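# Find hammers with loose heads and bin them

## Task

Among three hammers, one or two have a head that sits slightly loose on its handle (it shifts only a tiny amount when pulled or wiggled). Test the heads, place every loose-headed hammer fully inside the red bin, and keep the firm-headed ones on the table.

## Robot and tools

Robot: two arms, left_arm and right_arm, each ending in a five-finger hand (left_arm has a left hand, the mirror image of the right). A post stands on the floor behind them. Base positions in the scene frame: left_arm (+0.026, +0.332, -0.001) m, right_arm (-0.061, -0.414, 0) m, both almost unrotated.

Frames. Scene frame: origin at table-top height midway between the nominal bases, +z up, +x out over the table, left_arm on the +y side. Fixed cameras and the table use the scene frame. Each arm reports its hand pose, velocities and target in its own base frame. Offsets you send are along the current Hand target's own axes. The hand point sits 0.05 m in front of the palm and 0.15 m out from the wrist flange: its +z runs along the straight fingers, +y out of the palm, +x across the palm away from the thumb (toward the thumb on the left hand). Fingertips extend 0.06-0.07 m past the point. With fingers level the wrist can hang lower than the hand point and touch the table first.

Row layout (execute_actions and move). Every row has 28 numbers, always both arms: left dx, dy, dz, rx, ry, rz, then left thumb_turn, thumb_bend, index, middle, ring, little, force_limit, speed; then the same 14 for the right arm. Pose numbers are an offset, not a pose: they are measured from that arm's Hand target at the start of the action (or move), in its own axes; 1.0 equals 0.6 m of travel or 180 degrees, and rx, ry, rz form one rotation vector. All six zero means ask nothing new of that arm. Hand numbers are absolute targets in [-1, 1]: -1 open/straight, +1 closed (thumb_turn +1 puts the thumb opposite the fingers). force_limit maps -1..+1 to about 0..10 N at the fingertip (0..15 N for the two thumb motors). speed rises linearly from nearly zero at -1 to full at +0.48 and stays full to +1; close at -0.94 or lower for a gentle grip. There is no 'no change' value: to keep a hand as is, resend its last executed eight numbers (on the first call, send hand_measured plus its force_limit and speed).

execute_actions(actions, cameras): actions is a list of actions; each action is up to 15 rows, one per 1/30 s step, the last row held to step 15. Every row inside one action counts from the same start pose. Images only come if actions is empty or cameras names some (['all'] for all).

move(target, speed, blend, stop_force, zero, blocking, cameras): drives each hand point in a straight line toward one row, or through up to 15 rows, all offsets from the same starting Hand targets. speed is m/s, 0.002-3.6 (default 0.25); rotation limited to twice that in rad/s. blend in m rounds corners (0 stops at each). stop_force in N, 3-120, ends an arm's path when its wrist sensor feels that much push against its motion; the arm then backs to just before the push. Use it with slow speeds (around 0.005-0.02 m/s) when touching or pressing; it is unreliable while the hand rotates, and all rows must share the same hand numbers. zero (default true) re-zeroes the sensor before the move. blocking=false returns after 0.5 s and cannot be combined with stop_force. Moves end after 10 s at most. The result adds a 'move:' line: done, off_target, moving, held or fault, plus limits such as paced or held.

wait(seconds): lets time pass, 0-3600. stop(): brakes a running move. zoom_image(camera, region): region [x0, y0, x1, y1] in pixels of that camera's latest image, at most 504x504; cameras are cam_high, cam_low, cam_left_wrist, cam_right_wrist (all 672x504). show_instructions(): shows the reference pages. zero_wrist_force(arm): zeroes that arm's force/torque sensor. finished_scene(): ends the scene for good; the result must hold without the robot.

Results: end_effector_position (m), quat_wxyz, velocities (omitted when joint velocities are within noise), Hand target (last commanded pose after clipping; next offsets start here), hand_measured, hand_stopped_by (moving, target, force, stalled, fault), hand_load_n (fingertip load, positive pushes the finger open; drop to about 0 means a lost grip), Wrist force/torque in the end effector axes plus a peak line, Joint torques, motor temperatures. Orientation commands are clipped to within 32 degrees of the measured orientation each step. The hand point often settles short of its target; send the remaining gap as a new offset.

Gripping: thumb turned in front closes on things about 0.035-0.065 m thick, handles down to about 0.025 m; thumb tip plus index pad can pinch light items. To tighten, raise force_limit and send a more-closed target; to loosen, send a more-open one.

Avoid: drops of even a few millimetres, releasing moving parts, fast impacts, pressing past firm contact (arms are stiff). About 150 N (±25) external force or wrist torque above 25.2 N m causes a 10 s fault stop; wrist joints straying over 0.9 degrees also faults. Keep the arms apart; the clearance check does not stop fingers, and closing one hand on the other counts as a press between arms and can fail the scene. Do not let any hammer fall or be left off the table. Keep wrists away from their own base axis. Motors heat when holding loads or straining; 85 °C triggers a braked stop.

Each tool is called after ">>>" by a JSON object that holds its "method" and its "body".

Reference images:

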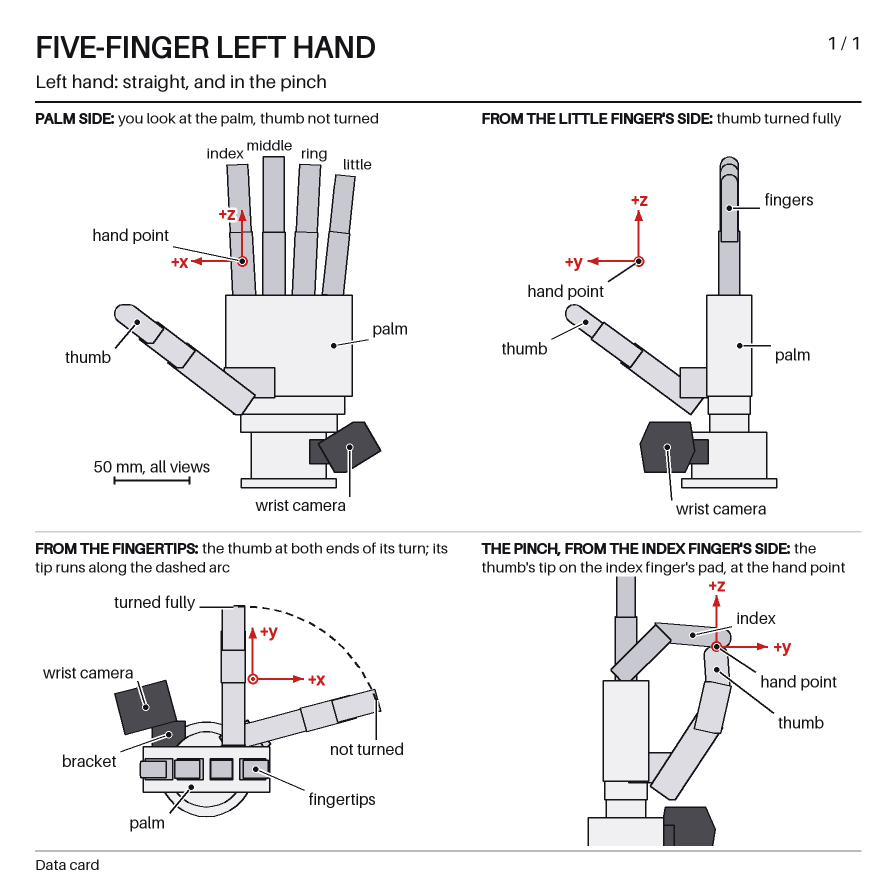

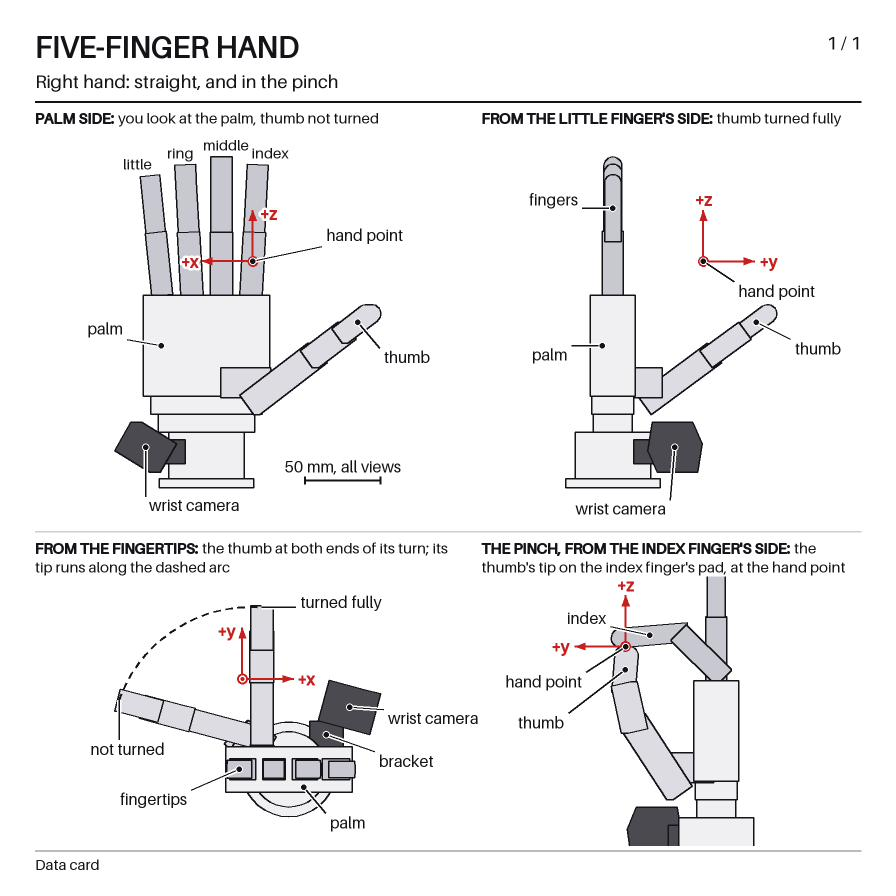

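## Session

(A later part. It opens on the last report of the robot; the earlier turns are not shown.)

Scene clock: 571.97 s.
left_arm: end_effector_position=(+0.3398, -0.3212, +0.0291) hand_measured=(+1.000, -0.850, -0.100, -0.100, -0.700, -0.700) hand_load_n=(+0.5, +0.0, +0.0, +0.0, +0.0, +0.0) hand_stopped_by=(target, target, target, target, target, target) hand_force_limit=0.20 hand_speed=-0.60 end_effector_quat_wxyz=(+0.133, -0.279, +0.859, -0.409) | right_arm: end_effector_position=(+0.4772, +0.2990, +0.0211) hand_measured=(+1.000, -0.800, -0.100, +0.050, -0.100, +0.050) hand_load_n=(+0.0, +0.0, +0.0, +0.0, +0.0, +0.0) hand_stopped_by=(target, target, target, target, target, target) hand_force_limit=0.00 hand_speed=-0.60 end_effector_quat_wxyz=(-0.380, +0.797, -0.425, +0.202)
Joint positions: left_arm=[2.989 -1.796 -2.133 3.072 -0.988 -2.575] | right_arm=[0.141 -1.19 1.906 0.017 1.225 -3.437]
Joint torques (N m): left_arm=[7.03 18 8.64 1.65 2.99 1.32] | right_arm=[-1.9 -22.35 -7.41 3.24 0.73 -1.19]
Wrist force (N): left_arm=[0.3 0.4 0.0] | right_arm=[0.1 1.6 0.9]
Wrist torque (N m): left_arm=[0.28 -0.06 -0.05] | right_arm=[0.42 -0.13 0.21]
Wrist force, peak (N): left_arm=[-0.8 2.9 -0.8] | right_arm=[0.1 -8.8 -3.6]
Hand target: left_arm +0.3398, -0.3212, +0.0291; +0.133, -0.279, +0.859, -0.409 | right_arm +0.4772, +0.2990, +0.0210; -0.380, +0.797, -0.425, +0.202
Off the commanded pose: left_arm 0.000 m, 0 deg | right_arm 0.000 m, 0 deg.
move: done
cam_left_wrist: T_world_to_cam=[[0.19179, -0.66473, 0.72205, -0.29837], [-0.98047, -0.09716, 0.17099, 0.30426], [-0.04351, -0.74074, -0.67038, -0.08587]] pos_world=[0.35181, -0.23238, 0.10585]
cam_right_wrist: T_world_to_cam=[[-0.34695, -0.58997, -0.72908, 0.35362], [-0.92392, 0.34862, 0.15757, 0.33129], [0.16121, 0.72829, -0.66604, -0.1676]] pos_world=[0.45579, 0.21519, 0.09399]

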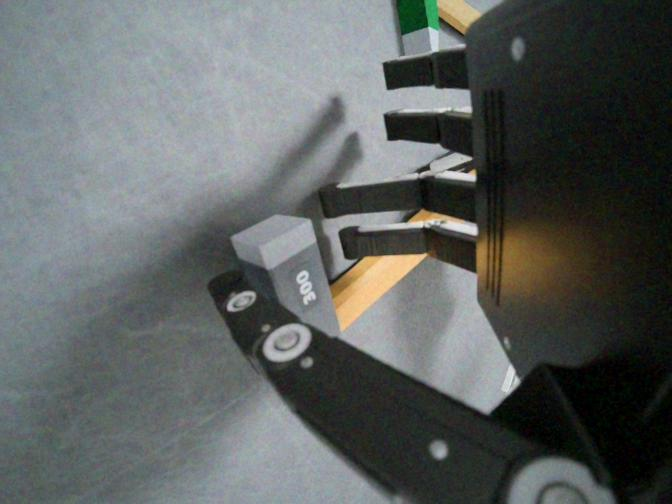

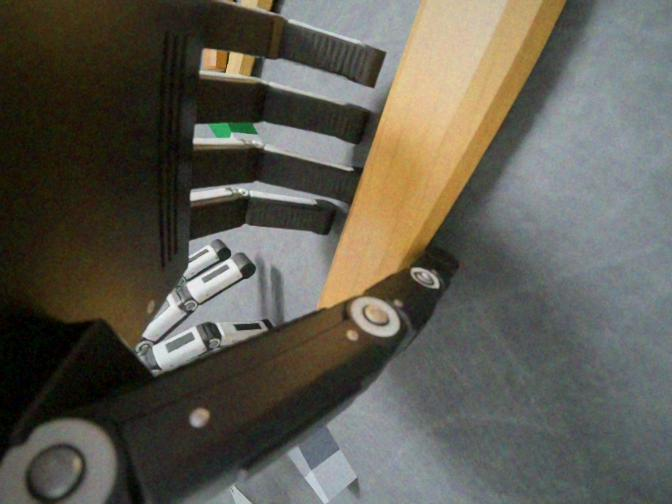

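>>> {"method": "move", "body": {"target": [[0,-0.1552,-0.126,0,0,0,1,-0.85,-0.1,-0.1,-0.7,-0.7,0.2,-0.6,0,-0.1552,-0.126,0,0,0,1,-0.8,-0.1,0.05,-0.1,0.05,0,-0.6],[0,-0.0712,-0.2295,0,0,0,1,-0.85,-0.1,-0.1,-0.7,-0.7,0.2,-0.6,0.1935,-0.2983,0.0503,0,0.0543,0.0441,1,-0.8,-0.1,0.05,-0.1,0.05,0,-0.6],[0,-0.0712,-0.2295,0,0,0,1,-0.85,-0.1,-0.1,-0.7,-0.7,0.2,-0.6,0.1935,-0.2323,0.1038,0,0.0543,0.0441,1,-0.8,-0.1,0.05,-0.1,0.05,0,-0.6]], "speed": 0.12, "blend": [0.02,0.02,0], "cameras": ["all"]}}

Scene clock: 619.03 s.
left_arm: end_effector_position=(+0.2928, -0.2566, +0.1492) hand_measured=(+1.000, -0.850, -0.100, -0.100, -0.700, -0.700) hand_load_n=(+0.0, +0.0, +0.0, +0.0, +0.0, +0.0) hand_stopped_by=(target, target, target, target, target, target) hand_force_limit=0.20 hand_speed=-0.60 end_effector_quat_wxyz=(+0.133, -0.279, +0.859, -0.409) | right_arm: end_effector_position=(+0.6550, +0.2785, +0.0901) hand_measured=(+1.000, -0.800, -0.100, +0.050, -0.100, +0.050) hand_load_n=(+0.0, +0.0, +0.0, +0.0, +0.0, +0.0) hand_stopped_by=(target, target, target, target, target, target) hand_force_limit=0.00 hand_speed=-0.60 end_effector_quat_wxyz=(-0.355, +0.745, -0.510, +0.243)
Joint positions: left_arm=[3.238 -1.45 -2.162 2.6 -0.839 -2.323] | right_arm=[0.112 -0.976 1.352 0.323 1.37 -3.307]
Joint torques (N m): left_arm=[10.81 17.92 5.59 -4.4 3.47 2.29] | right_arm=[0.57 -34.77 -11.84 -1.97 2.4 1.68]
Wrist force (N): left_arm=[0.5 0.2 -0.2] | right_arm=[0.3 1.6 1.2]
Wrist torque (N m): left_arm=[0.26 -0.10 -0.05] | right_arm=[0.37 -0.17 0.02]
Wrist force, peak (N): left_arm=[0.2 0.9 0.6] | right_arm=[0.5 2.4 1.2]
Hand target: left_arm +0.2928, -0.2566, +0.1492; +0.133, -0.279, +0.859, -0.409 | right_arm +0.6550, +0.2785, +0.0900; -0.355, +0.745, -0.510, +0.243
Off the commanded pose: left_arm 0.000 m, 0 deg | right_arm 0.000 m, 0 deg.
move: done
cam_left_wrist: T_world_to_cam=[[0.19179, -0.66473, 0.72205, -0.33306], [-0.98047, -0.09716, 0.17099, 0.24394], [-0.04351, -0.74074, -0.67038, 0.04038]] pos_world=[0.30481, -0.16778, 0.22585]
cam_right_wrist: T_world_to_cam=[[-0.46743, -0.50003, -0.72903, 0.50733], [-0.82565, 0.54165, 0.15787, 0.37367], [0.31593, 0.67571, -0.66603, -0.22202]] pos_world=[0.6158, 0.20131, 0.16299]

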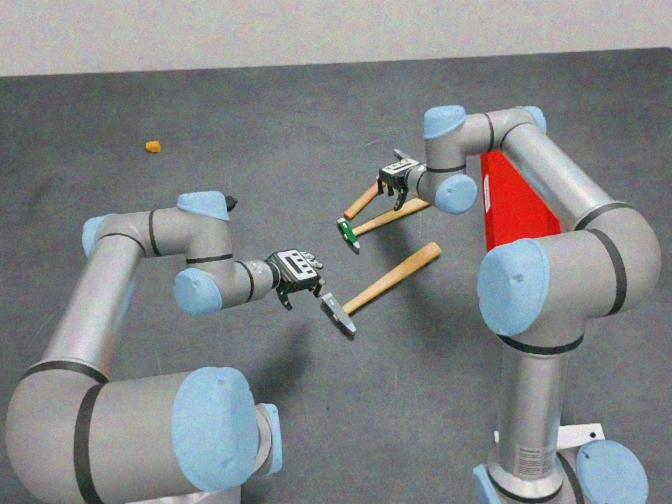

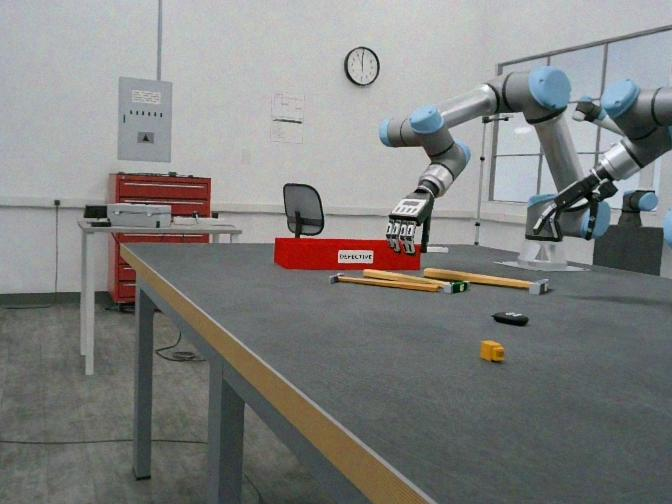

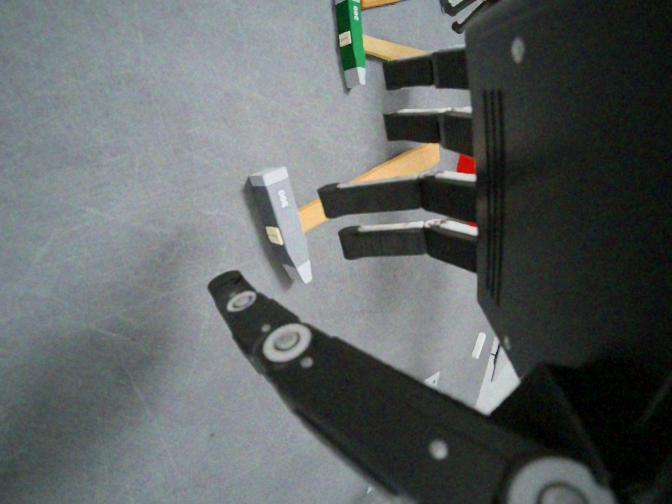

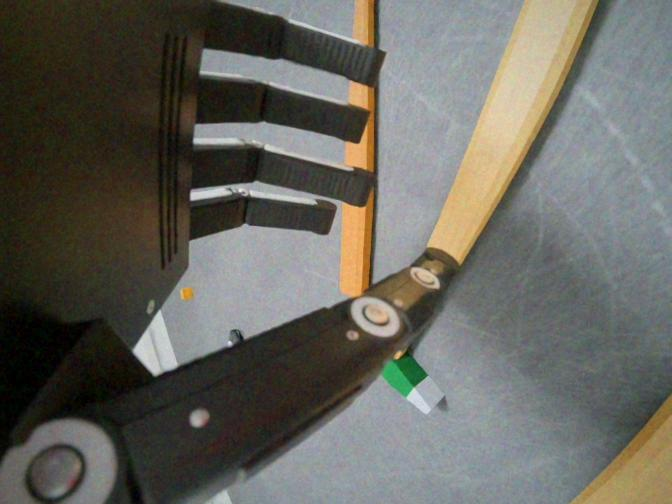

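>>> {"method": "move", "body": {"target": [0,0,0,0,0,0,1,-0.85,-0.1,-0.1,-0.7,-0.7,0.2,-0.6,0,0.0963,0.0663,0,0,0,1,-0.8,-0.1,0.05,-0.1,0.05,0,-0.6], "speed": 0.03, "stop_force": 4, "cameras": ["cam_right_wrist"]}}

Scene clock: 642.63 s.
left_arm: end_effector_position=(+0.2928, -0.2566, +0.1492) hand_measured=(+1.000, -0.850, -0.100, -0.100, -0.700, -0.700) hand_load_n=(+0.0, +0.0, +0.0, +0.5, +0.0, +0.0) hand_stopped_by=(target, target, target, target, target, target) hand_force_limit=0.20 hand_speed=-0.60 end_effector_quat_wxyz=(+0.133, -0.279, +0.859, -0.409) | right_arm: end_effector_position=(+0.6499, +0.2766, +0.0207) hand_measured=(+1.000, -0.800, -0.100, +0.050, -0.100, +0.050) hand_load_n=(+0.0, +0.0, +0.0, +0.0, +0.0, +0.0) hand_stopped_by=(target, target, target, target, target, target) hand_force_limit=0.00 hand_speed=-0.60 end_effector_quat_wxyz=(-0.355, +0.745, -0.510, +0.242)
Joint positions: left_arm=[3.238 -1.45 -2.162 2.6 -0.839 -2.323] | right_arm=[0.11 -0.916 1.446 0.169 1.368 -3.308]
Joint torques (N m): left_arm=[10.61 18.05 5.7 -4.36 3.44 2.22] | right_arm=[-8.47 -54.77 -23.94 3.25 -0.3 -2.2]
Wrist force (N): left_arm=[0.3 0.3 0.0] | right_arm=[0.1 -2.7 -0.9]
Wrist torque (N m): left_arm=[0.26 -0.06 -0.07] | right_arm=[0.34 -0.13 0.11]
Wrist force, peak (N): left_arm=[0.8 0.2 0.0] | right_arm=[0.2 -7.3 -1.7]
Hand target: left_arm +0.2928, -0.2566, +0.1492; +0.133, -0.279, +0.859, -0.409 | right_arm +0.6499, +0.2766, +0.0207; -0.355, +0.745, -0.510, +0.243 (not the last commanded pose)
Off the commanded pose: left_arm 0.000 m, 0 deg | right_arm 0.001 m, 0 deg.
move: contact (right_arm)
cam_right_wrist: T_world_to_cam=[[-0.46739, -0.50006, -0.72903, 0.45338], [-0.82567, 0.54162, 0.15784, 0.38147], [0.31594, 0.67571, -0.66603, -0.26535]] pos_world=[0.6107, 0.1994, 0.09359]

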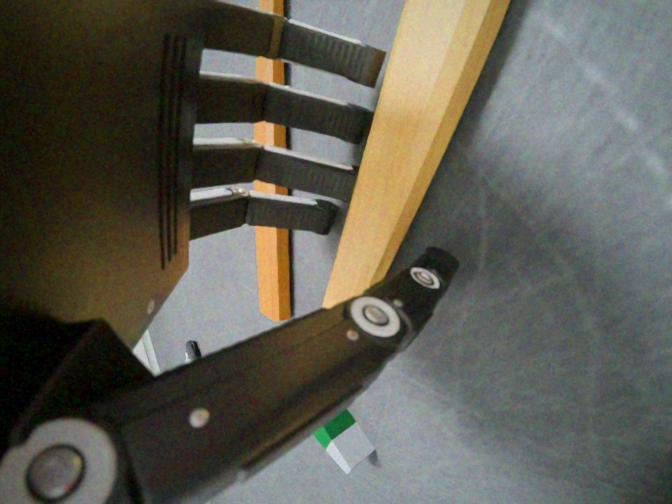

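Close.

>>> {"method": "move", "body": {"target": [0,0,0,0,0,0,1,-0.85,-0.1,-0.1,-0.7,-0.7,0.2,-0.6,0,0,0,0,0,0,1,0.0,0.7,0.7,0.7,0.75,0,-0.9], "cameras": ["cam_right_wrist"]}}

Scene clock: 651.97 s.
left_arm: end_effector_position=(+0.2928, -0.2566, +0.1492) hand_measured=(+1.000, -0.850, -0.100, -0.100, -0.700, -0.700) hand_load_n=(+0.0, +0.0, +0.0, +0.0, +0.0, +0.0) hand_stopped_by=(target, target, target, target, target, target) hand_force_limit=0.20 hand_speed=-0.60 end_effector_quat_wxyz=(+0.133, -0.279, +0.859, -0.409) | right_arm: end_effector_position=(+0.6499, +0.2766, +0.0207) hand_measured=(+1.000, -0.686, +0.700, +0.262, +0.700, +0.750) hand_load_n=(+0.5, +8.0, +0.0, +9.5, +0.0, +0.0) hand_stopped_by=(target, force, target, force, target, target) hand_force_limit=0.00 hand_speed=-0.90 end_effector_quat_wxyz=(-0.355, +0.745, -0.510, +0.243)
Joint positions: left_arm=[3.238 -1.45 -2.162 2.6 -0.839 -2.323] | right_arm=[0.11 -0.916 1.446 0.169 1.368 -3.308]
Joint torques (N m): left_arm=[10.67 17.93 5.23 -4.4 3.36 2.15] | right_arm=[0.31 -54.79 -21.34 -0.31 1.62 -1.65]
Wrist force (N): left_arm=[0.4 0.4 -0.3] | right_arm=[0.5 2.3 1.2]
Wrist torque (N m): left_arm=[0.30 -0.08 -0.07] | right_arm=[0.44 -0.20 0.23]
Wrist force, peak (N): left_arm=[0.6 0.6 0.1] | right_arm=[0.4 2.5 1.6]
Hand target: left_arm +0.2928, -0.2566, +0.1492; +0.133, -0.279, +0.859, -0.409 | right_arm +0.6499, +0.2766, +0.0207; -0.355, +0.745, -0.510, +0.243
Off the commanded pose: left_arm 0.000 m, 0 deg | right_arm 0.000 m, 0 deg.
move: done
cam_right_wrist: T_world_to_cam=[[-0.46743, -0.50003, -0.72903, 0.4534], [-0.82565, 0.54165, 0.15787, 0.38144], [0.31593, 0.67571, -0.66603, -0.26535]] pos_world=[0.6107, 0.1994, 0.09359]

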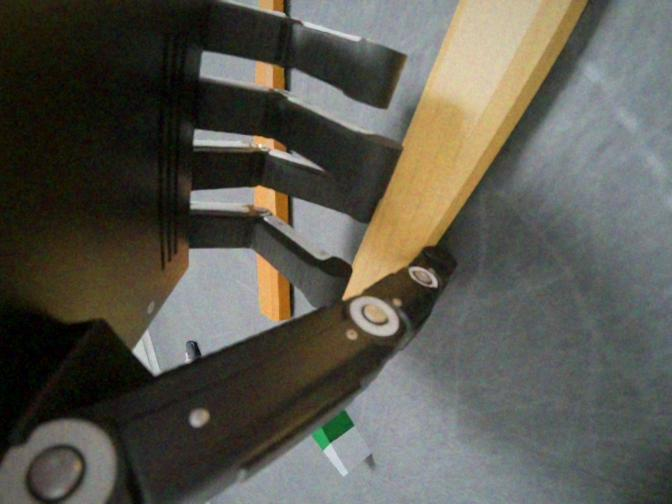

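>>> {"method": "execute_actions", "body": {"actions": [], "cameras": ["cam_high", "cam_right_wrist"]}}

Scene clock: 693.10 s.
left_arm: end_effector_position=(+0.2928, -0.2566, +0.1492) hand_measured=(+1.000, -0.850, -0.100, -0.100, -0.700, -0.700) hand_load_n=(+0.0, +0.0, +0.0, +0.0, +0.0, +0.0) hand_stopped_by=(target, target, target, target, target, target) hand_force_limit=0.20 hand_speed=-0.60 end_effector_quat_wxyz=(+0.133, -0.279, +0.859, -0.409) | right_arm: end_effector_position=(+0.6499, +0.2766, +0.0207) hand_measured=(+1.000, -0.686, +0.700, +0.262, +0.700, +0.750) hand_load_n=(+1.0, +8.0, +0.0, +9.5, +0.0, +0.0) hand_stopped_by=(target, force, target, force, target, target) hand_force_limit=0.00 hand_speed=-0.90 end_effector_quat_wxyz=(-0.355, +0.745, -0.510, +0.243)
Joint positions: left_arm=[3.238 -1.45 -2.162 2.6 -0.839 -2.323] | right_arm=[0.11 -0.916 1.446 0.169 1.368 -3.308]
Joint velocities: within noise
Joint torques (N m): left_arm=[11.08 17.93 5.74 -4.43 3.32 2.17] | right_arm=[4.7 -55.02 -18.99 -0.29 1.49 -1.57]
Motor temperatures (°C): left_arm=[28 30 28 36 33 33] | right_arm=[27 30 27 35 35 32]
Wrist force (N): left_arm=[0.5 0.4 -0.2] | right_arm=[0.6 2.3 1.3]
Wrist torque (N m): left_arm=[0.30 -0.10 -0.06] | right_arm=[0.42 -0.22 0.24]
Wrist force, peak (N): left_arm=[0.7 0.4 -0.1] | right_arm=[0.7 2.5 1.7]
Hand target: left_arm +0.2928, -0.2566, +0.1492; +0.133, -0.279, +0.859, -0.409 | right_arm +0.6499, +0.2766, +0.0207; -0.355, +0.745, -0.510, +0.243
Off the commanded pose: left_arm 0.000 m, 0 deg | right_arm 0.000 m, 0 deg.
camera_calibration:
cam_right_wrist: T_world_to_cam=[[-0.46743, -0.50003, -0.72903, 0.4534], [-0.82565, 0.54165, 0.15787, 0.38144], [0.31593, 0.67571, -0.66603, -0.26535]] pos_world=[0.6107, 0.1994, 0.09359]
Images, in order (width x height): cam_high 672x504, cam_right_wrist 672x504.

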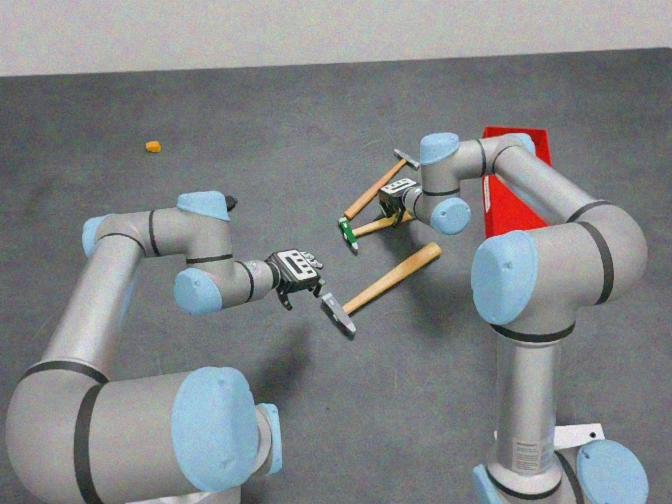

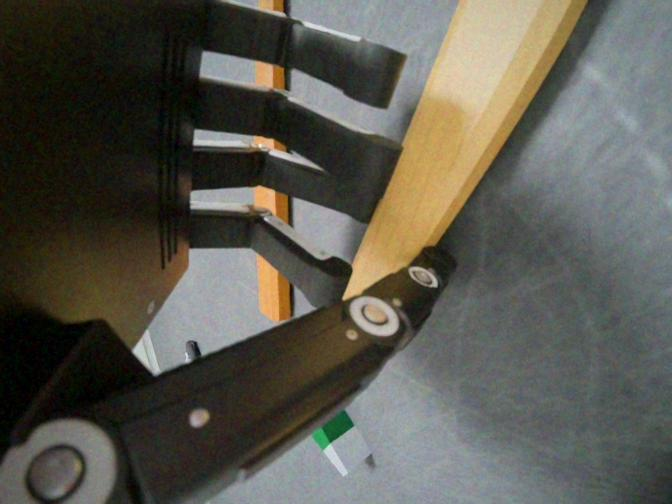

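>>> {"method": "move", "body": {"target": [[0,0,0,0,0,0,1,-0.85,-0.1,-0.1,-0.7,-0.7,0.2,-0.6,0,0,0,0,0,0,1,-0.8,-0.1,0.0,-0.1,0.0,0,-0.3],[0,0,0,0,0,0,1,-0.85,-0.1,-0.1,-0.7,-0.7,0.2,-0.6,0,0.0102,-0.0088,0,0,0,1,-0.8,-0.1,0.0,-0.1,0.0,0,-0.3]], "speed": 0.02, "cameras": ["cam_right_wrist"]}}

>>> {"method": "move", "body": {"target": [0,0,0,0,0,0,1,-0.85,-0.1,-0.1,-0.7,-0.7,0.2,-0.6,0,0,0,0,0,0,1,0.0,0.6,0.6,0.6,0.65,0,-0.9], "cameras": ["cam_right_wrist"]}}

Scene clock: 716.80 s.
left_arm: end_effector_position=(+0.2928, -0.2566, +0.1492) hand_measured=(+1.000, -0.850, -0.100, -0.100, -0.700, -0.700) hand_load_n=(+0.0, +0.0, +0.0, +0.0, +0.0, +0.0) hand_stopped_by=(target, target, target, target, target, target) hand_force_limit=0.20 hand_speed=-0.60 end_effector_quat_wxyz=(+0.133, -0.279, +0.859, -0.409) | right_arm: end_effector_position=(+0.6426, +0.2737, +0.0194) hand_measured=(+1.000, -0.800, -0.100, +0.002, -0.100, +0.000) hand_load_n=(+0.0, +0.0, +0.0, +15.0, +0.0, +0.0) hand_stopped_by=(target, target, target, target, target, target) hand_force_limit=0.00 hand_speed=-0.30 end_effector_quat_wxyz=(-0.355, +0.745, -0.510, +0.243)
Joint positions: left_arm=[3.238 -1.45 -2.162 2.6 -0.839 -2.323] | right_arm=[0.106 -0.931 1.476 0.154 1.365 -3.311]
Joint torques (N m): left_arm=[10.74 17.77 5.78 -4.47 3.26 2.12] | right_arm=[-12.35 7.32 40.42 15.46 1.48 -3.4]
Wrist force (N): left_arm=[0.3 0.3 0.0] | right_arm=[-4.3 -84.8 -27.9]
Wrist torque (N m): left_arm=[0.28 -0.07 -0.08] | right_arm=[1.41 0.59 -1.65]
Wrist force, peak (N): left_arm=[0.6 0.4 -0.1] | right_arm=[-4.3 -84.8 -27.9]
Hand target: left_arm +0.2928, -0.2566, +0.1492; +0.133, -0.279, +0.859, -0.409 | right_arm +0.6425, +0.2737, +0.0192; -0.355, +0.745, -0.510, +0.243
Off the commanded pose: left_arm 0.000 m, 0 deg | right_arm 0.000 m, 0 deg.
move: done
cam_right_wrist: T_world_to_cam=[[-0.467, -0.50001, -0.72931, 0.44748], [-0.82578, 0.54156, 0.15748, 0.37725], [0.31623, 0.67579, -0.66581, -0.26216]] pos_world=[0.6034, 0.19661, 0.09239]

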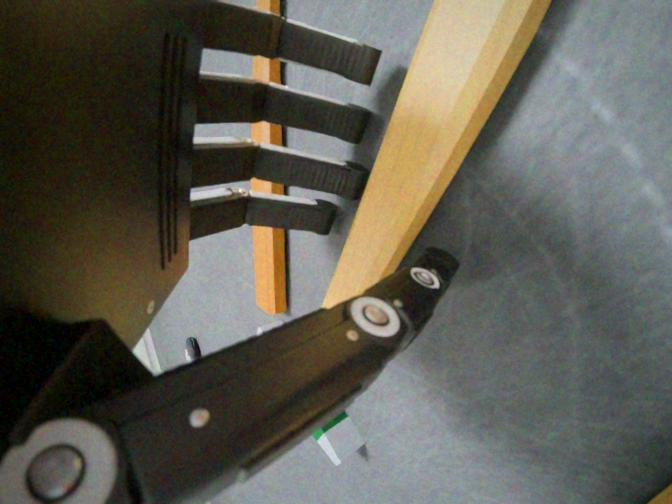

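Scene clock: 719.40 s.
left_arm: end_effector_position=(+0.2928, -0.2566, +0.1492) hand_measured=(+1.000, -0.850, -0.100, -0.100, -0.700, -0.700) hand_load_n=(+0.0, +0.0, +0.0, +0.0, +0.0, +0.0) hand_stopped_by=(target, target, target, target, target, target) hand_force_limit=0.20 hand_speed=-0.60 end_effector_quat_wxyz=(+0.133, -0.279, +0.859, -0.409) | right_arm: end_effector_position=(+0.6425, +0.2737, +0.0192) hand_measured=(+1.000, -0.614, +0.252, +0.002, +0.308, +0.650) hand_load_n=(+1.0, +10.0, +2.5, +16.0, +4.5, +0.0) hand_stopped_by=(target, force, force, force, force, target) hand_force_limit=0.00 hand_speed=-0.90 end_effector_quat_wxyz=(-0.355, +0.745, -0.510, +0.243)
Joint positions: left_arm=[3.238 -1.45 -2.162 2.6 -0.839 -2.323] | right_arm=[0.106 -0.931 1.476 0.154 1.365 -3.311]
Joint torques (N m): left_arm=[10.61 17.59 5.44 -4.41 3.22 2.18] | right_arm=[-11.54 31.81 41.89 16.51 5.49 -2.8]
Wrist force (N): left_arm=[0.5 0.1 -0.1] | right_arm=[-4.4 -90.8 -31.6]
Wrist torque (N m): left_arm=[0.24 -0.10 -0.06] | right_arm=[1.51 0.65 -1.86]
Wrist force, peak (N): left_arm=[0.6 0.4 -0.3] | right_arm=[-4.4 -90.8 -31.6]
Hand target: left_arm +0.2928, -0.2566, +0.1492; +0.133, -0.279, +0.859, -0.409 | right_arm +0.6425, +0.2737, +0.0192; -0.355, +0.745, -0.510, +0.243
Off the commanded pose: left_arm 0.000 m, 0 deg | right_arm 0.000 m, 0 deg.
move: done
cam_right_wrist: T_world_to_cam=[[-0.46731, -0.50005, -0.72909, 0.4474], [-0.82571, 0.54158, 0.15779, 0.37718], [0.31596, 0.67576, -0.66597, -0.26201]] pos_world=[0.6033, 0.19651, 0.09219]

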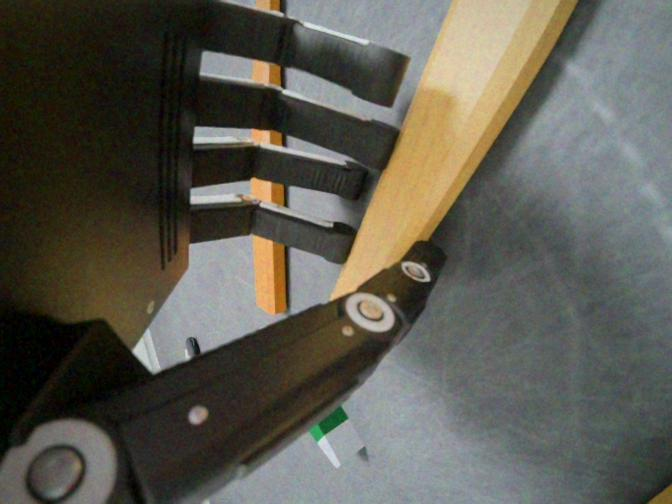

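>>> {"method": "move", "body": {"target": [0,0,0,0,0,0,1,-0.85,-0.1,-0.1,-0.7,-0.7,0.2,-0.6,0,-0.0052,-0.0042,0,0,0,1,0.0,0.6,0.6,0.6,0.65,0,-0.9], "speed": 0.02}}

Scene clock: 726.00 s.
left_arm: end_effector_position=(+0.2928, -0.2566, +0.1492) hand_measured=(+1.000, -0.850, -0.100, -0.100, -0.700, -0.700) hand_load_n=(+0.0, +0.0, +0.0, +0.0, -0.5, +0.0) hand_stopped_by=(target, target, target, target, target, target) hand_force_limit=0.20 hand_speed=-0.60 end_effector_quat_wxyz=(+0.133, -0.279, +0.859, -0.409) | right_arm: end_effector_position=(+0.6421, +0.2736, +0.0227) hand_measured=(+1.000, -0.612, +0.252, +0.002, +0.308, +0.650) hand_load_n=(+0.5, +3.0, +1.5, +0.0, +0.0, +0.0) hand_stopped_by=(target, force, force, force, force, target) hand_force_limit=0.00 hand_speed=-0.90 end_effector_quat_wxyz=(-0.355, +0.745, -0.510, +0.242)
Joint positions: left_arm=[3.238 -1.45 -2.162 2.6 -0.839 -2.323] | right_arm=[0.106 -0.935 1.473 0.162 1.365 -3.311]
Joint torques (N m): left_arm=[10.54 17.71 5.79 -4.43 3.23 2.13] | right_arm=[-7.25 -56.89 -24.96 0.91 -0.44 -1.38]
Wrist force (N): left_arm=[0.6 0.1 0.0] | right_arm=[-0.1 1.7 0.7]
Wrist torque (N m): left_arm=[0.24 -0.11 -0.05] | right_arm=[0.48 -0.11 0.25]
Wrist force, peak (N): left_arm=[0.7 0.3 0.1] | right_arm=[-4.3 -90.9 -31.8]
Hand target: left_arm +0.2928, -0.2566, +0.1492; +0.133, -0.279, +0.859, -0.409 | right_arm +0.6425, +0.2737, +0.0232; -0.355, +0.745, -0.510, +0.243
Off the commanded pose: left_arm 0.000 m, 0 deg | right_arm 0.001 m, 0 deg.
move: done

>>> {"method": "move", "body": {"target": [[0,0,0,0,0,0,1,-0.85,-0.1,-0.1,-0.7,-0.7,0.2,-0.6,0,0,0,0,0,0,1,-0.72,0.1,0.12,0.1,0.2,0,-0.6],[0,0,0,0,0,0,1,-0.85,-0.1,-0.1,-0.7,-0.7,0.2,-0.6,0,0.0035,0.0028,0,0,0,1,-0.72,0.1,0.12,0.1,0.2,0,-0.6]], "speed": 0.01}}

>>> {"method": "move", "body": {"target": [0,0,0,0,0,0,1,-0.85,-0.1,-0.1,-0.7,-0.7,0.2,-0.6,0,0,0,0,0,0,1,0.0,0.6,0.6,0.6,0.65,0,-0.9], "cameras": ["cam_right_wrist"]}}

Scene clock: 738.73 s.
left_arm: end_effector_position=(+0.2928, -0.2566, +0.1492) hand_measured=(+1.000, -0.850, -0.100, -0.100, -0.700, -0.700) hand_load_n=(+0.0, +0.0, +0.0, +0.0, +0.0, +0.0) hand_stopped_by=(target, target, target, target, target, target) hand_force_limit=0.20 hand_speed=-0.60 end_effector_quat_wxyz=(+0.133, -0.279, +0.859, -0.409) | right_arm: end_effector_position=(+0.6425, +0.2737, +0.0206) hand_measured=(+1.000, -0.720, +0.100, +0.120, +0.100, +0.200) hand_load_n=(+0.0, +0.0, +0.0, -0.5, -0.5, +0.0) hand_stopped_by=(target, target, target, target, target, target) hand_force_limit=0.00 hand_speed=-0.60 end_effector_quat_wxyz=(-0.355, +0.745, -0.510, +0.243)
Joint positions: left_arm=[3.238 -1.45 -2.162 2.6 -0.839 -2.323] | right_arm=[0.106 -0.932 1.475 0.157 1.365 -3.311]
Joint torques (N m): left_arm=[10.84 17.52 5.84 -4.32 3.13 2.03] | right_arm=[5.98 -33.66 -8.87 -2.22 -2.67 0.38]
Wrist force (N): left_arm=[0.6 0.3 -0.1] | right_arm=[0.3 1.8 0.8]
Wrist torque (N m): left_arm=[0.27 -0.11 -0.06] | right_arm=[0.45 -0.19 0.22]
Wrist force, peak (N): left_arm=[0.6 0.6 -0.3] | right_arm=[0.3 2.4 0.8]
Hand target: left_arm +0.2928, -0.2566, +0.1492; +0.133, -0.279, +0.859, -0.409 | right_arm +0.6424, +0.2737, +0.0206; -0.355, +0.745, -0.510, +0.243
Off the commanded pose: left_arm 0.000 m, 0 deg | right_arm 0.000 m, 0 deg.
move: done

Scene clock: 740.80 s.
left_arm: end_effector_position=(+0.2928, -0.2566, +0.1492) hand_measured=(+1.000, -0.850, -0.100, -0.100, -0.700, -0.700) hand_load_n=(+0.0, +0.0, +0.0, +0.0, +0.5, +0.0) hand_stopped_by=(target, target, target, target, target, target) hand_force_limit=0.20 hand_speed=-0.60 end_effector_quat_wxyz=(+0.133, -0.279, +0.859, -0.409) | right_arm: end_effector_position=(+0.6424, +0.2737, +0.0205) hand_measured=(+1.000, -0.654, +0.322, +0.230, +0.600, +0.650) hand_load_n=(+1.0, +10.5, +5.5, +2.5, +0.0, +0.0) hand_stopped_by=(target, force, force, force, target, target) hand_force_limit=0.00 hand_speed=-0.90 end_effector_quat_wxyz=(-0.355, +0.745, -0.510, +0.243)
Joint positions: left_arm=[3.238 -1.45 -2.162 2.6 -0.839 -2.323] | right_arm=[0.106 -0.932 1.475 0.157 1.365 -3.311]
Joint torques (N m): left_arm=[10.77 17.08 5.49 -4.29 3.15 2.02] | right_arm=[2.61 -40.07 -11.45 0.87 -2.36 0.68]
Wrist force (N): left_arm=[0.6 0.2 -0.1] | right_arm=[0.7 -1.7 -0.8]
Wrist torque (N m): left_arm=[0.25 -0.11 -0.05] | right_arm=[0.26 -0.17 0.33]
Wrist force, peak (N): left_arm=[0.7 0.2 -0.2] | right_arm=[0.6 2.4 1.5]
Hand target: left_arm +0.2928, -0.2566, +0.1492; +0.133, -0.279, +0.859, -0.409 | right_arm +0.6424, +0.2737, +0.0206; -0.355, +0.745, -0.510, +0.243
Off the commanded pose: left_arm 0.000 m, 0 deg | right_arm 0.000 m, 0 deg.
move: done
cam_right_wrist: T_world_to_cam=[[-0.46743, -0.50003, -0.72903, 0.44842], [-0.82565, 0.54165, 0.15787, 0.37692], [0.31593, 0.67571, -0.66603, -0.26112]] pos_world=[0.6033, 0.19651, 0.09349]

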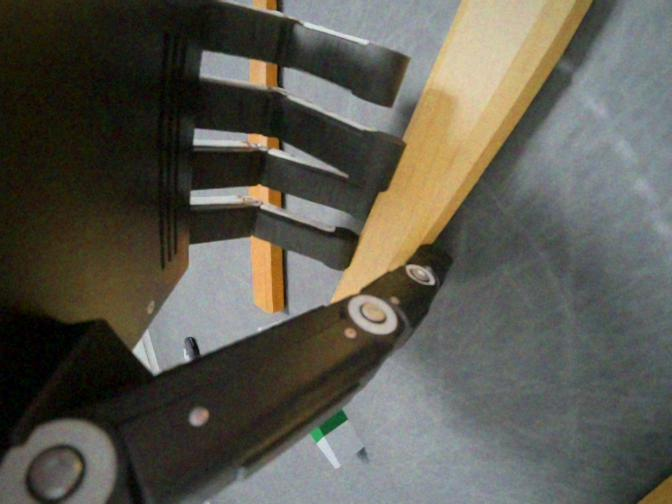

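>>> {"method": "move", "body": {"target": [0,0,0,0,0,0,1,-0.85,-0.1,-0.1,-0.7,-0.7,0.2,-0.6,0,-0.0647,-0.0525,0,0,0,1,0.0,0.6,0.6,0.6,0.65,0,-0.9], "speed": 0.03, "cameras": ["cam_high","cam_right_wrist"]}}

Scene clock: 750.33 s.
left_arm: end_effector_position=(+0.2928, -0.2566, +0.1492) hand_measured=(+1.000, -0.850, -0.100, -0.100, -0.700, -0.700) hand_load_n=(+0.0, +0.0, +0.0, +0.0, +0.0, +0.0) hand_stopped_by=(target, target, target, target, target, target) hand_force_limit=0.20 hand_speed=-0.60 end_effector_quat_wxyz=(+0.133, -0.279, +0.859, -0.409) | right_arm: end_effector_position=(+0.6425, +0.2737, +0.0705) hand_measured=(+1.000, -0.652, +0.322, +0.230, +0.600, +0.650) hand_load_n=(+0.0, +0.0, +0.0, +0.0, +0.0, +0.0) hand_stopped_by=(target, force, force, force, target, target) hand_force_limit=0.00 hand_speed=-0.90 end_effector_quat_wxyz=(-0.355, +0.745, -0.510, +0.243)
Joint positions: left_arm=[3.238 -1.45 -2.162 2.6 -0.839 -2.323] | right_arm=[0.106 -0.988 1.426 0.262 1.365 -3.311]
Joint torques (N m): left_arm=[10.98 17.32 5.99 -4.3 3.09 1.98] | right_arm=[-9.86 -54.75 -26.26 3.03 -2.55 -1.57]
Wrist force (N): left_arm=[0.4 -0.1 0.0] | right_arm=[0.4 1.6 0.9]
Wrist torque (N m): left_arm=[0.21 -0.08 -0.06] | right_arm=[0.41 -0.20 0.23]
Wrist force, peak (N): left_arm=[0.7 0.1 -0.3] | right_arm=[0.6 3.6 2.2]
Hand target: left_arm +0.2928, -0.2566, +0.1492; +0.133, -0.279, +0.859, -0.409 | right_arm +0.6425, +0.2737, +0.0705; -0.355, +0.745, -0.510, +0.243
Off the commanded pose: left_arm 0.000 m, 0 deg | right_arm 0.000 m, 0 deg.
move: done
cam_right_wrist: T_world_to_cam=[[-0.46741, -0.49998, -0.72908, 0.48485], [-0.82565, 0.54164, 0.15788, 0.36903], [0.31596, 0.67576, -0.66597, -0.22785]] pos_world=[0.6033, 0.19651, 0.14349]

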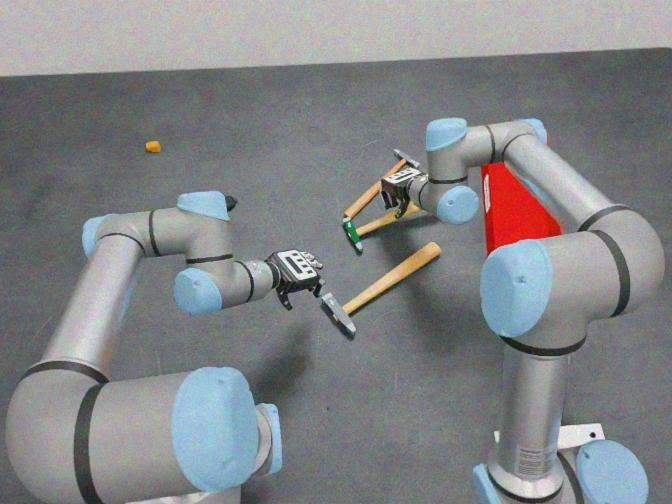

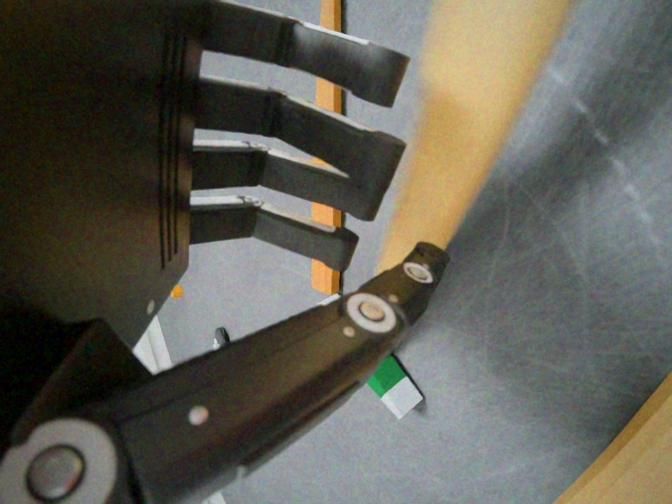

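>>> {"method": "move", "body": {"target": [[0,0,0,0,0,0,1,-0.85,-0.1,-0.1,-0.7,-0.7,0.2,-0.6,0,0,0,0,0,0,1,-0.9,0.0,0.1,0.0,0.1,0,-0.1],[0,0,0,0,0,0,1,-0.85,-0.1,-0.1,-0.7,-0.7,0.2,-0.6,0,0.0627,0.0509,0,0,0,1,-0.9,0.0,0.1,0.0,0.1,0,-0.1]], "speed": [0.05,0.03], "cameras": ["cam_right_wrist"]}}

Scene clock: 820.57 s.
left_arm: end_effector_position=(+0.2928, -0.2566, +0.1492) hand_measured=(+1.000, -0.850, -0.100, -0.100, -0.700, -0.700) hand_load_n=(+0.0, +0.0, +0.0, +0.0, +0.0, +0.0) hand_stopped_by=(target, target, target, target, target, target) hand_force_limit=0.20 hand_speed=-0.60 end_effector_quat_wxyz=(+0.133, -0.279, +0.859, -0.409) | right_arm: end_effector_position=(+0.6425, +0.2737, +0.0222) hand_measured=(+1.000, -0.900, +0.000, +0.100, +0.000, +0.100) hand_load_n=(+0.0, +0.0, +0.0, +0.0, +0.0, +0.0) hand_stopped_by=(target, target, target, target, target, target) hand_force_limit=0.00 hand_speed=-0.10 end_effector_quat_wxyz=(-0.355, +0.745, -0.510, +0.243)
Joint positions: left_arm=[3.238 -1.45 -2.162 2.6 -0.839 -2.323] | right_arm=[0.106 -0.934 1.474 0.16 1.365 -3.311]
Joint torques (N m): left_arm=[10.78 17.26 6.12 -4.3 3.11 1.91] | right_arm=[7.26 -34.58 -9.81 -2 1.42 0.57]
Wrist force (N): left_arm=[0.6 0.1 0.0] | right_arm=[0.6 1.6 0.9]
Wrist torque (N m): left_arm=[0.24 -0.12 -0.05] | right_arm=[0.41 -0.22 0.23]
Wrist force, peak (N): left_arm=[0.8 0.0 -0.1] | right_arm=[0.8 1.9 0.8]
Hand target: left_arm +0.2928, -0.2566, +0.1492; +0.133, -0.279, +0.859, -0.409 | right_arm +0.6425, +0.2737, +0.0221; -0.355, +0.745, -0.510, +0.243
Off the commanded pose: left_arm 0.000 m, 0 deg | right_arm 0.000 m, 0 deg.
move: done
cam_right_wrist: T_world_to_cam=[[-0.46737, -0.50007, -0.72904, 0.44956], [-0.82568, 0.54161, 0.15782, 0.3767], [0.31594, 0.67571, -0.66603, -0.26005]] pos_world=[0.6033, 0.19651, 0.09509]

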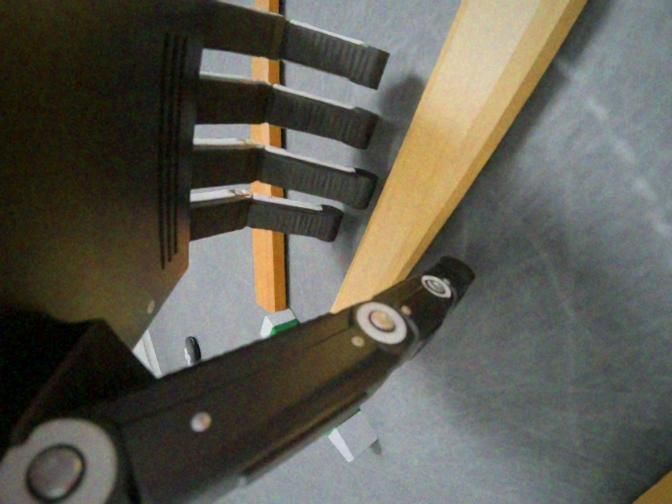

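>>> {"method": "move", "body": {"target": [0,0,0,0,0,0,1,-0.85,-0.1,-0.1,-0.7,-0.7,0.2,-0.6,0,0.0525,-0.0646,0,0,0,1,-0.9,0.0,0.1,0.0,0.1,0,-0.1], "speed": 0.03, "cameras": ["cam_high","cam_right_wrist"]}}

Scene clock: 826.80 s.
left_arm: end_effector_position=(+0.2928, -0.2566, +0.1492) hand_measured=(+1.000, -0.850, -0.100, -0.100, -0.700, -0.700) hand_load_n=(+0.0, +0.0, +0.0, +0.0, +0.0, +0.0) hand_stopped_by=(target, target, target, target, target, target) hand_force_limit=0.20 hand_speed=-0.60 end_effector_quat_wxyz=(+0.133, -0.279, +0.859, -0.409) | right_arm: end_effector_position=(+0.5959, +0.2556, +0.0220) hand_measured=(+1.000, -0.900, +0.000, +0.100, +0.000, +0.100) hand_load_n=(+0.0, +0.0, +0.0, +0.5, +0.0, +0.0) hand_stopped_by=(target, target, target, target, target, target) hand_force_limit=0.00 hand_speed=-0.10 end_effector_quat_wxyz=(-0.355, +0.745, -0.510, +0.243)
Joint positions: left_arm=[3.238 -1.45 -2.162 2.6 -0.839 -2.323] | right_arm=[0.078 -1.035 1.648 0.091 1.344 -3.329]
Joint torques (N m): left_arm=[11 17.24 5.97 -4.31 2.98 1.9] | right_arm=[-9.19 -52.89 -7.37 -1.91 -2.38 -2.17]
Wrist force (N): left_arm=[0.3 0.3 0.1] | right_arm=[0.4 1.3 1.3]
Wrist torque (N m): left_arm=[0.26 -0.06 -0.08] | right_arm=[0.41 -0.19 0.24]
Wrist force, peak (N): left_arm=[0.6 0.2 -0.6] | right_arm=[0.8 1.7 1.0]
Hand target: left_arm +0.2928, -0.2566, +0.1492; +0.133, -0.279, +0.859, -0.409 | right_arm +0.5959, +0.2556, +0.0220; -0.355, +0.745, -0.510, +0.243
Off the commanded pose: left_arm 0.000 m, 0 deg | right_arm 0.000 m, 0 deg.
move: done
cam_right_wrist: T_world_to_cam=[[-0.46743, -0.50003, -0.72903, 0.41873], [-0.82565, 0.54165, 0.15787, 0.34809], [0.31593, 0.67571, -0.66603, -0.2332]] pos_world=[0.5568, 0.17841, 0.09499]

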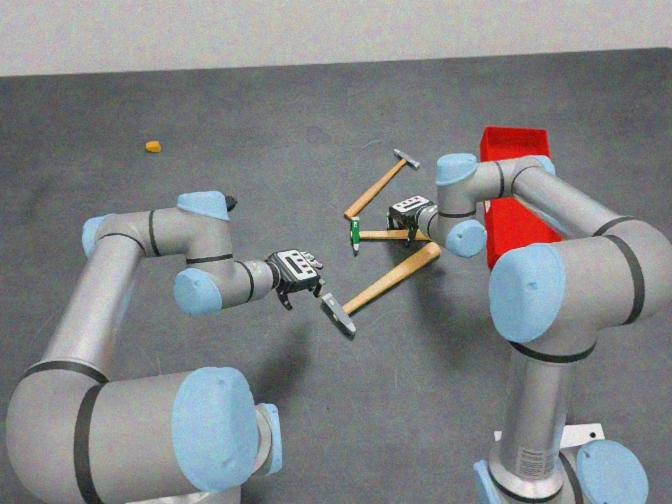

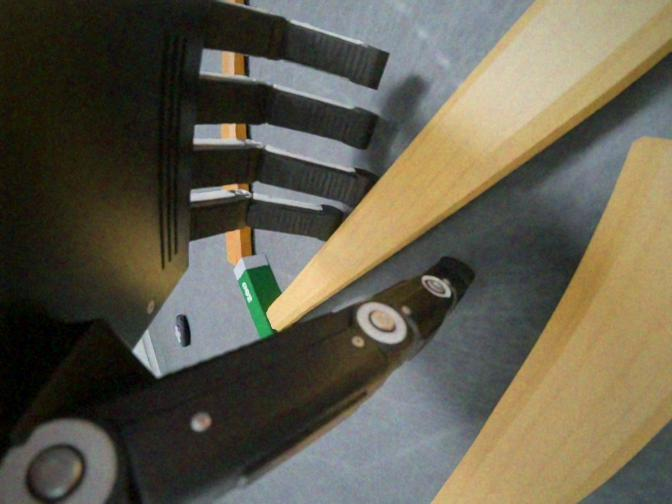

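>>> {"method": "zoom_image", "body": {"camera": "cam_high", "region": [300, 140, 460, 270]}}

Scaled by 3.150.

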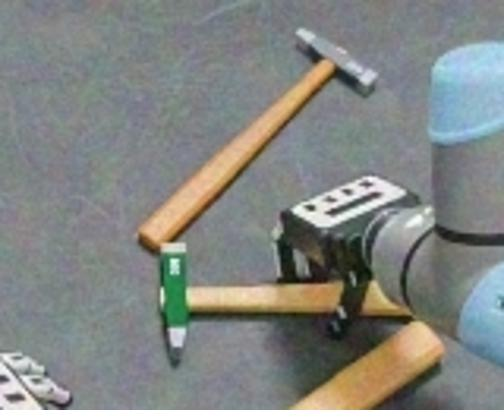

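>>> {"method": "move", "body": {"target": [[0,0,0,0,0,0,1,-0.85,-0.1,-0.1,-0.7,-0.7,0.2,-0.6,0,-0.0647,-0.0525,0,0,0,1,-0.9,0.0,0.1,0.0,0.1,0,-0.1],[0,0,0,0,0,0,1,-0.85,-0.1,-0.1,-0.7,-0.7,0.2,-0.6,0.0692,-0.2417,0.1655,0,-0.1035,-0.084,1,-0.9,0.0,0.1,0.0,0.1,0,-0.1]], "speed": [0.08,0.12], "blend": [0.02,0], "cameras": ["cam_high","cam_right_wrist"]}}

Scene clock: 896.43 s.
left_arm: end_effector_position=(+0.2928, -0.2566, +0.1492) hand_measured=(+1.000, -0.850, -0.100, -0.100, -0.700, -0.700) hand_load_n=(+0.0, +0.0, +0.0, +0.0, +0.0, +0.0) hand_stopped_by=(target, target, target, target, target, target) hand_force_limit=0.20 hand_speed=-0.60 end_effector_quat_wxyz=(+0.133, -0.279, +0.859, -0.409) | right_arm: end_effector_position=(+0.7680, +0.2779, +0.0721) hand_measured=(+1.000, -0.900, +0.000, +0.100, +0.000, +0.100) hand_load_n=(+0.0, +0.0, +0.0, +0.0, +0.0, +0.0) hand_stopped_by=(target, target, target, target, target, target) hand_force_limit=0.00 hand_speed=-0.10 end_effector_quat_wxyz=(-0.398, +0.835, -0.344, +0.164)
Joint positions: left_arm=[3.238 -1.45 -2.162 2.6 -0.839 -2.323] | right_arm=[0.017 -0.531 0.622 0.757 0.997 -3.692]
Joint torques (N m): left_arm=[11.2 17.41 5.81 -4.28 2.94 1.86] | right_arm=[2.12 -47.72 -27.89 3.95 -2.96 -2.25]
Wrist force (N): left_arm=[0.6 0.3 0.0] | right_arm=[0.1 1.5 0.6]
Wrist torque (N m): left_arm=[0.27 -0.11 -0.05] | right_arm=[0.42 -0.14 0.21]
Wrist force, peak (N): left_arm=[0.9 0.1 0.1] | right_arm=[0.9 1.8 1.6]
Hand target: left_arm +0.2928, -0.2566, +0.1492; +0.133, -0.279, +0.859, -0.409 | right_arm +0.7680, +0.2780, +0.0721; -0.398, +0.835, -0.344, +0.163
Off the commanded pose: left_arm 0.000 m, 0 deg | right_arm 0.000 m, 0 deg.
move: done
cam_right_wrist: T_world_to_cam=[[-0.22355, -0.64682, -0.72914, 0.40031], [-0.97459, 0.15917, 0.1576, 0.69083], [0.01412, 0.74585, -0.66597, -0.05709]] pos_world=[0.76357, 0.19156, 0.14499]

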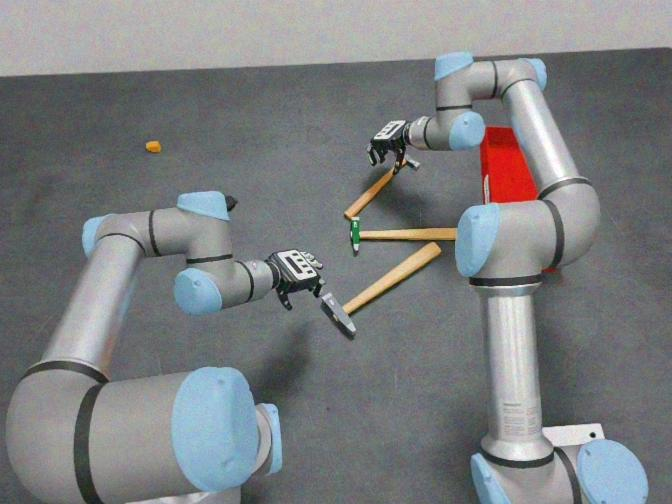

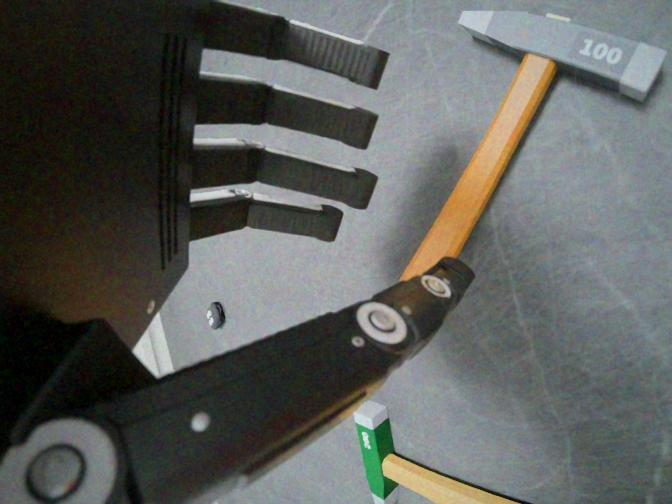

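>>> {"method": "move", "body": {"target": [0,0,0,0,0,0,1,-0.85,-0.1,-0.1,-0.7,-0.7,0.2,-0.6,0,0.0466,0.0378,0,0,0,1,-0.9,0.0,0.1,0.0,0.1,0,-0.1], "speed": 0.05, "cameras": ["cam_high","cam_right_wrist"]}}

Scene clock: 905.03 s.
left_arm: end_effector_position=(+0.2928, -0.2566, +0.1492) hand_measured=(+1.000, -0.850, -0.100, -0.100, -0.700, -0.700) hand_load_n=(+0.0, +0.0, +0.0, +0.0, -0.5, +0.0) hand_stopped_by=(target, target, target, target, target, target) hand_force_limit=0.20 hand_speed=-0.60 end_effector_quat_wxyz=(+0.133, -0.279, +0.859, -0.409) | right_arm: end_effector_position=(+0.7680, +0.2780, +0.0361) hand_measured=(+1.000, -0.900, +0.000, +0.100, +0.000, +0.100) hand_load_n=(+0.0, +0.0, +0.0, +0.0, +0.0, +0.0) hand_stopped_by=(target, target, target, target, target, target) hand_force_limit=0.00 hand_speed=-0.10 end_effector_quat_wxyz=(-0.398, +0.835, -0.343, +0.163)
Joint positions: left_arm=[3.238 -1.45 -2.162 2.6 -0.839 -2.323] | right_arm=[0.017 -0.513 0.679 0.682 0.997 -3.692]
Joint torques (N m): left_arm=[10.31 16.3 6.27 -4.24 2.88 1.82] | right_arm=[7.47 -48.98 -11.12 -1.34 -2.19 1.15]
Wrist force (N): left_arm=[0.4 0.0 -0.1] | right_arm=[0.3 1.5 0.9]
Wrist torque (N m): left_arm=[0.24 -0.08 -0.06] | right_arm=[0.42 -0.18 0.21]
Wrist force, peak (N): left_arm=[0.7 0.4 -0.1] | right_arm=[0.4 2.1 0.9]
Hand target: left_arm +0.2928, -0.2566, +0.1492; +0.133, -0.279, +0.859, -0.409 | right_arm +0.7680, +0.2780, +0.0361; -0.398, +0.835, -0.344, +0.163
Off the commanded pose: left_arm 0.000 m, 0 deg | right_arm 0.000 m, 0 deg.
move: done
cam_right_wrist: T_world_to_cam=[[-0.22342, -0.64691, -0.7291, 0.37406], [-0.97462, 0.15903, 0.15756, 0.69654], [0.01402, 0.7458, -0.66602, -0.08091]] pos_world=[0.76357, 0.19156, 0.10909]

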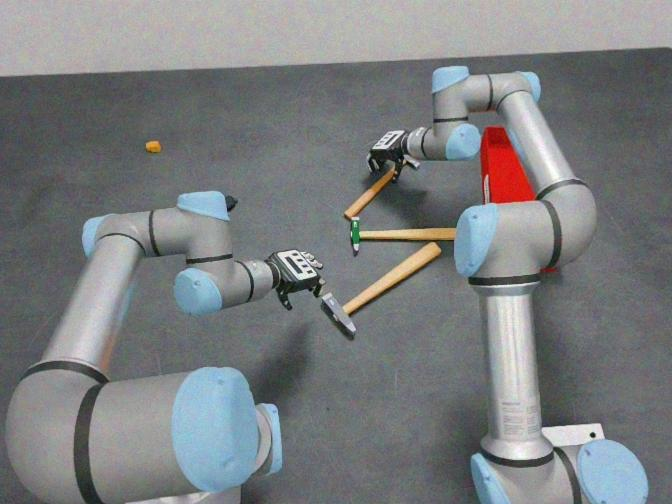

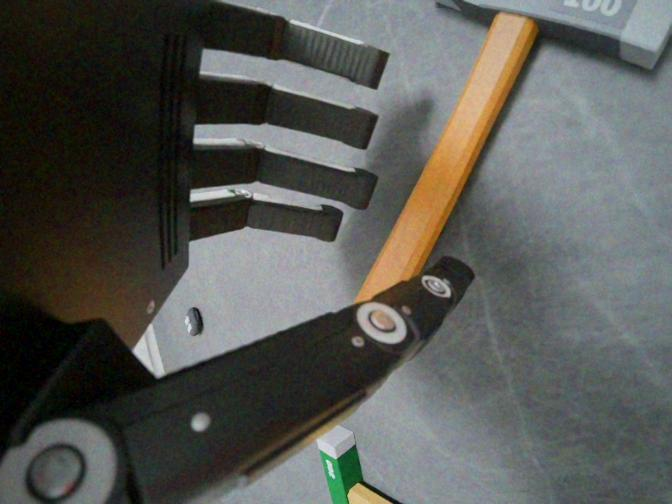

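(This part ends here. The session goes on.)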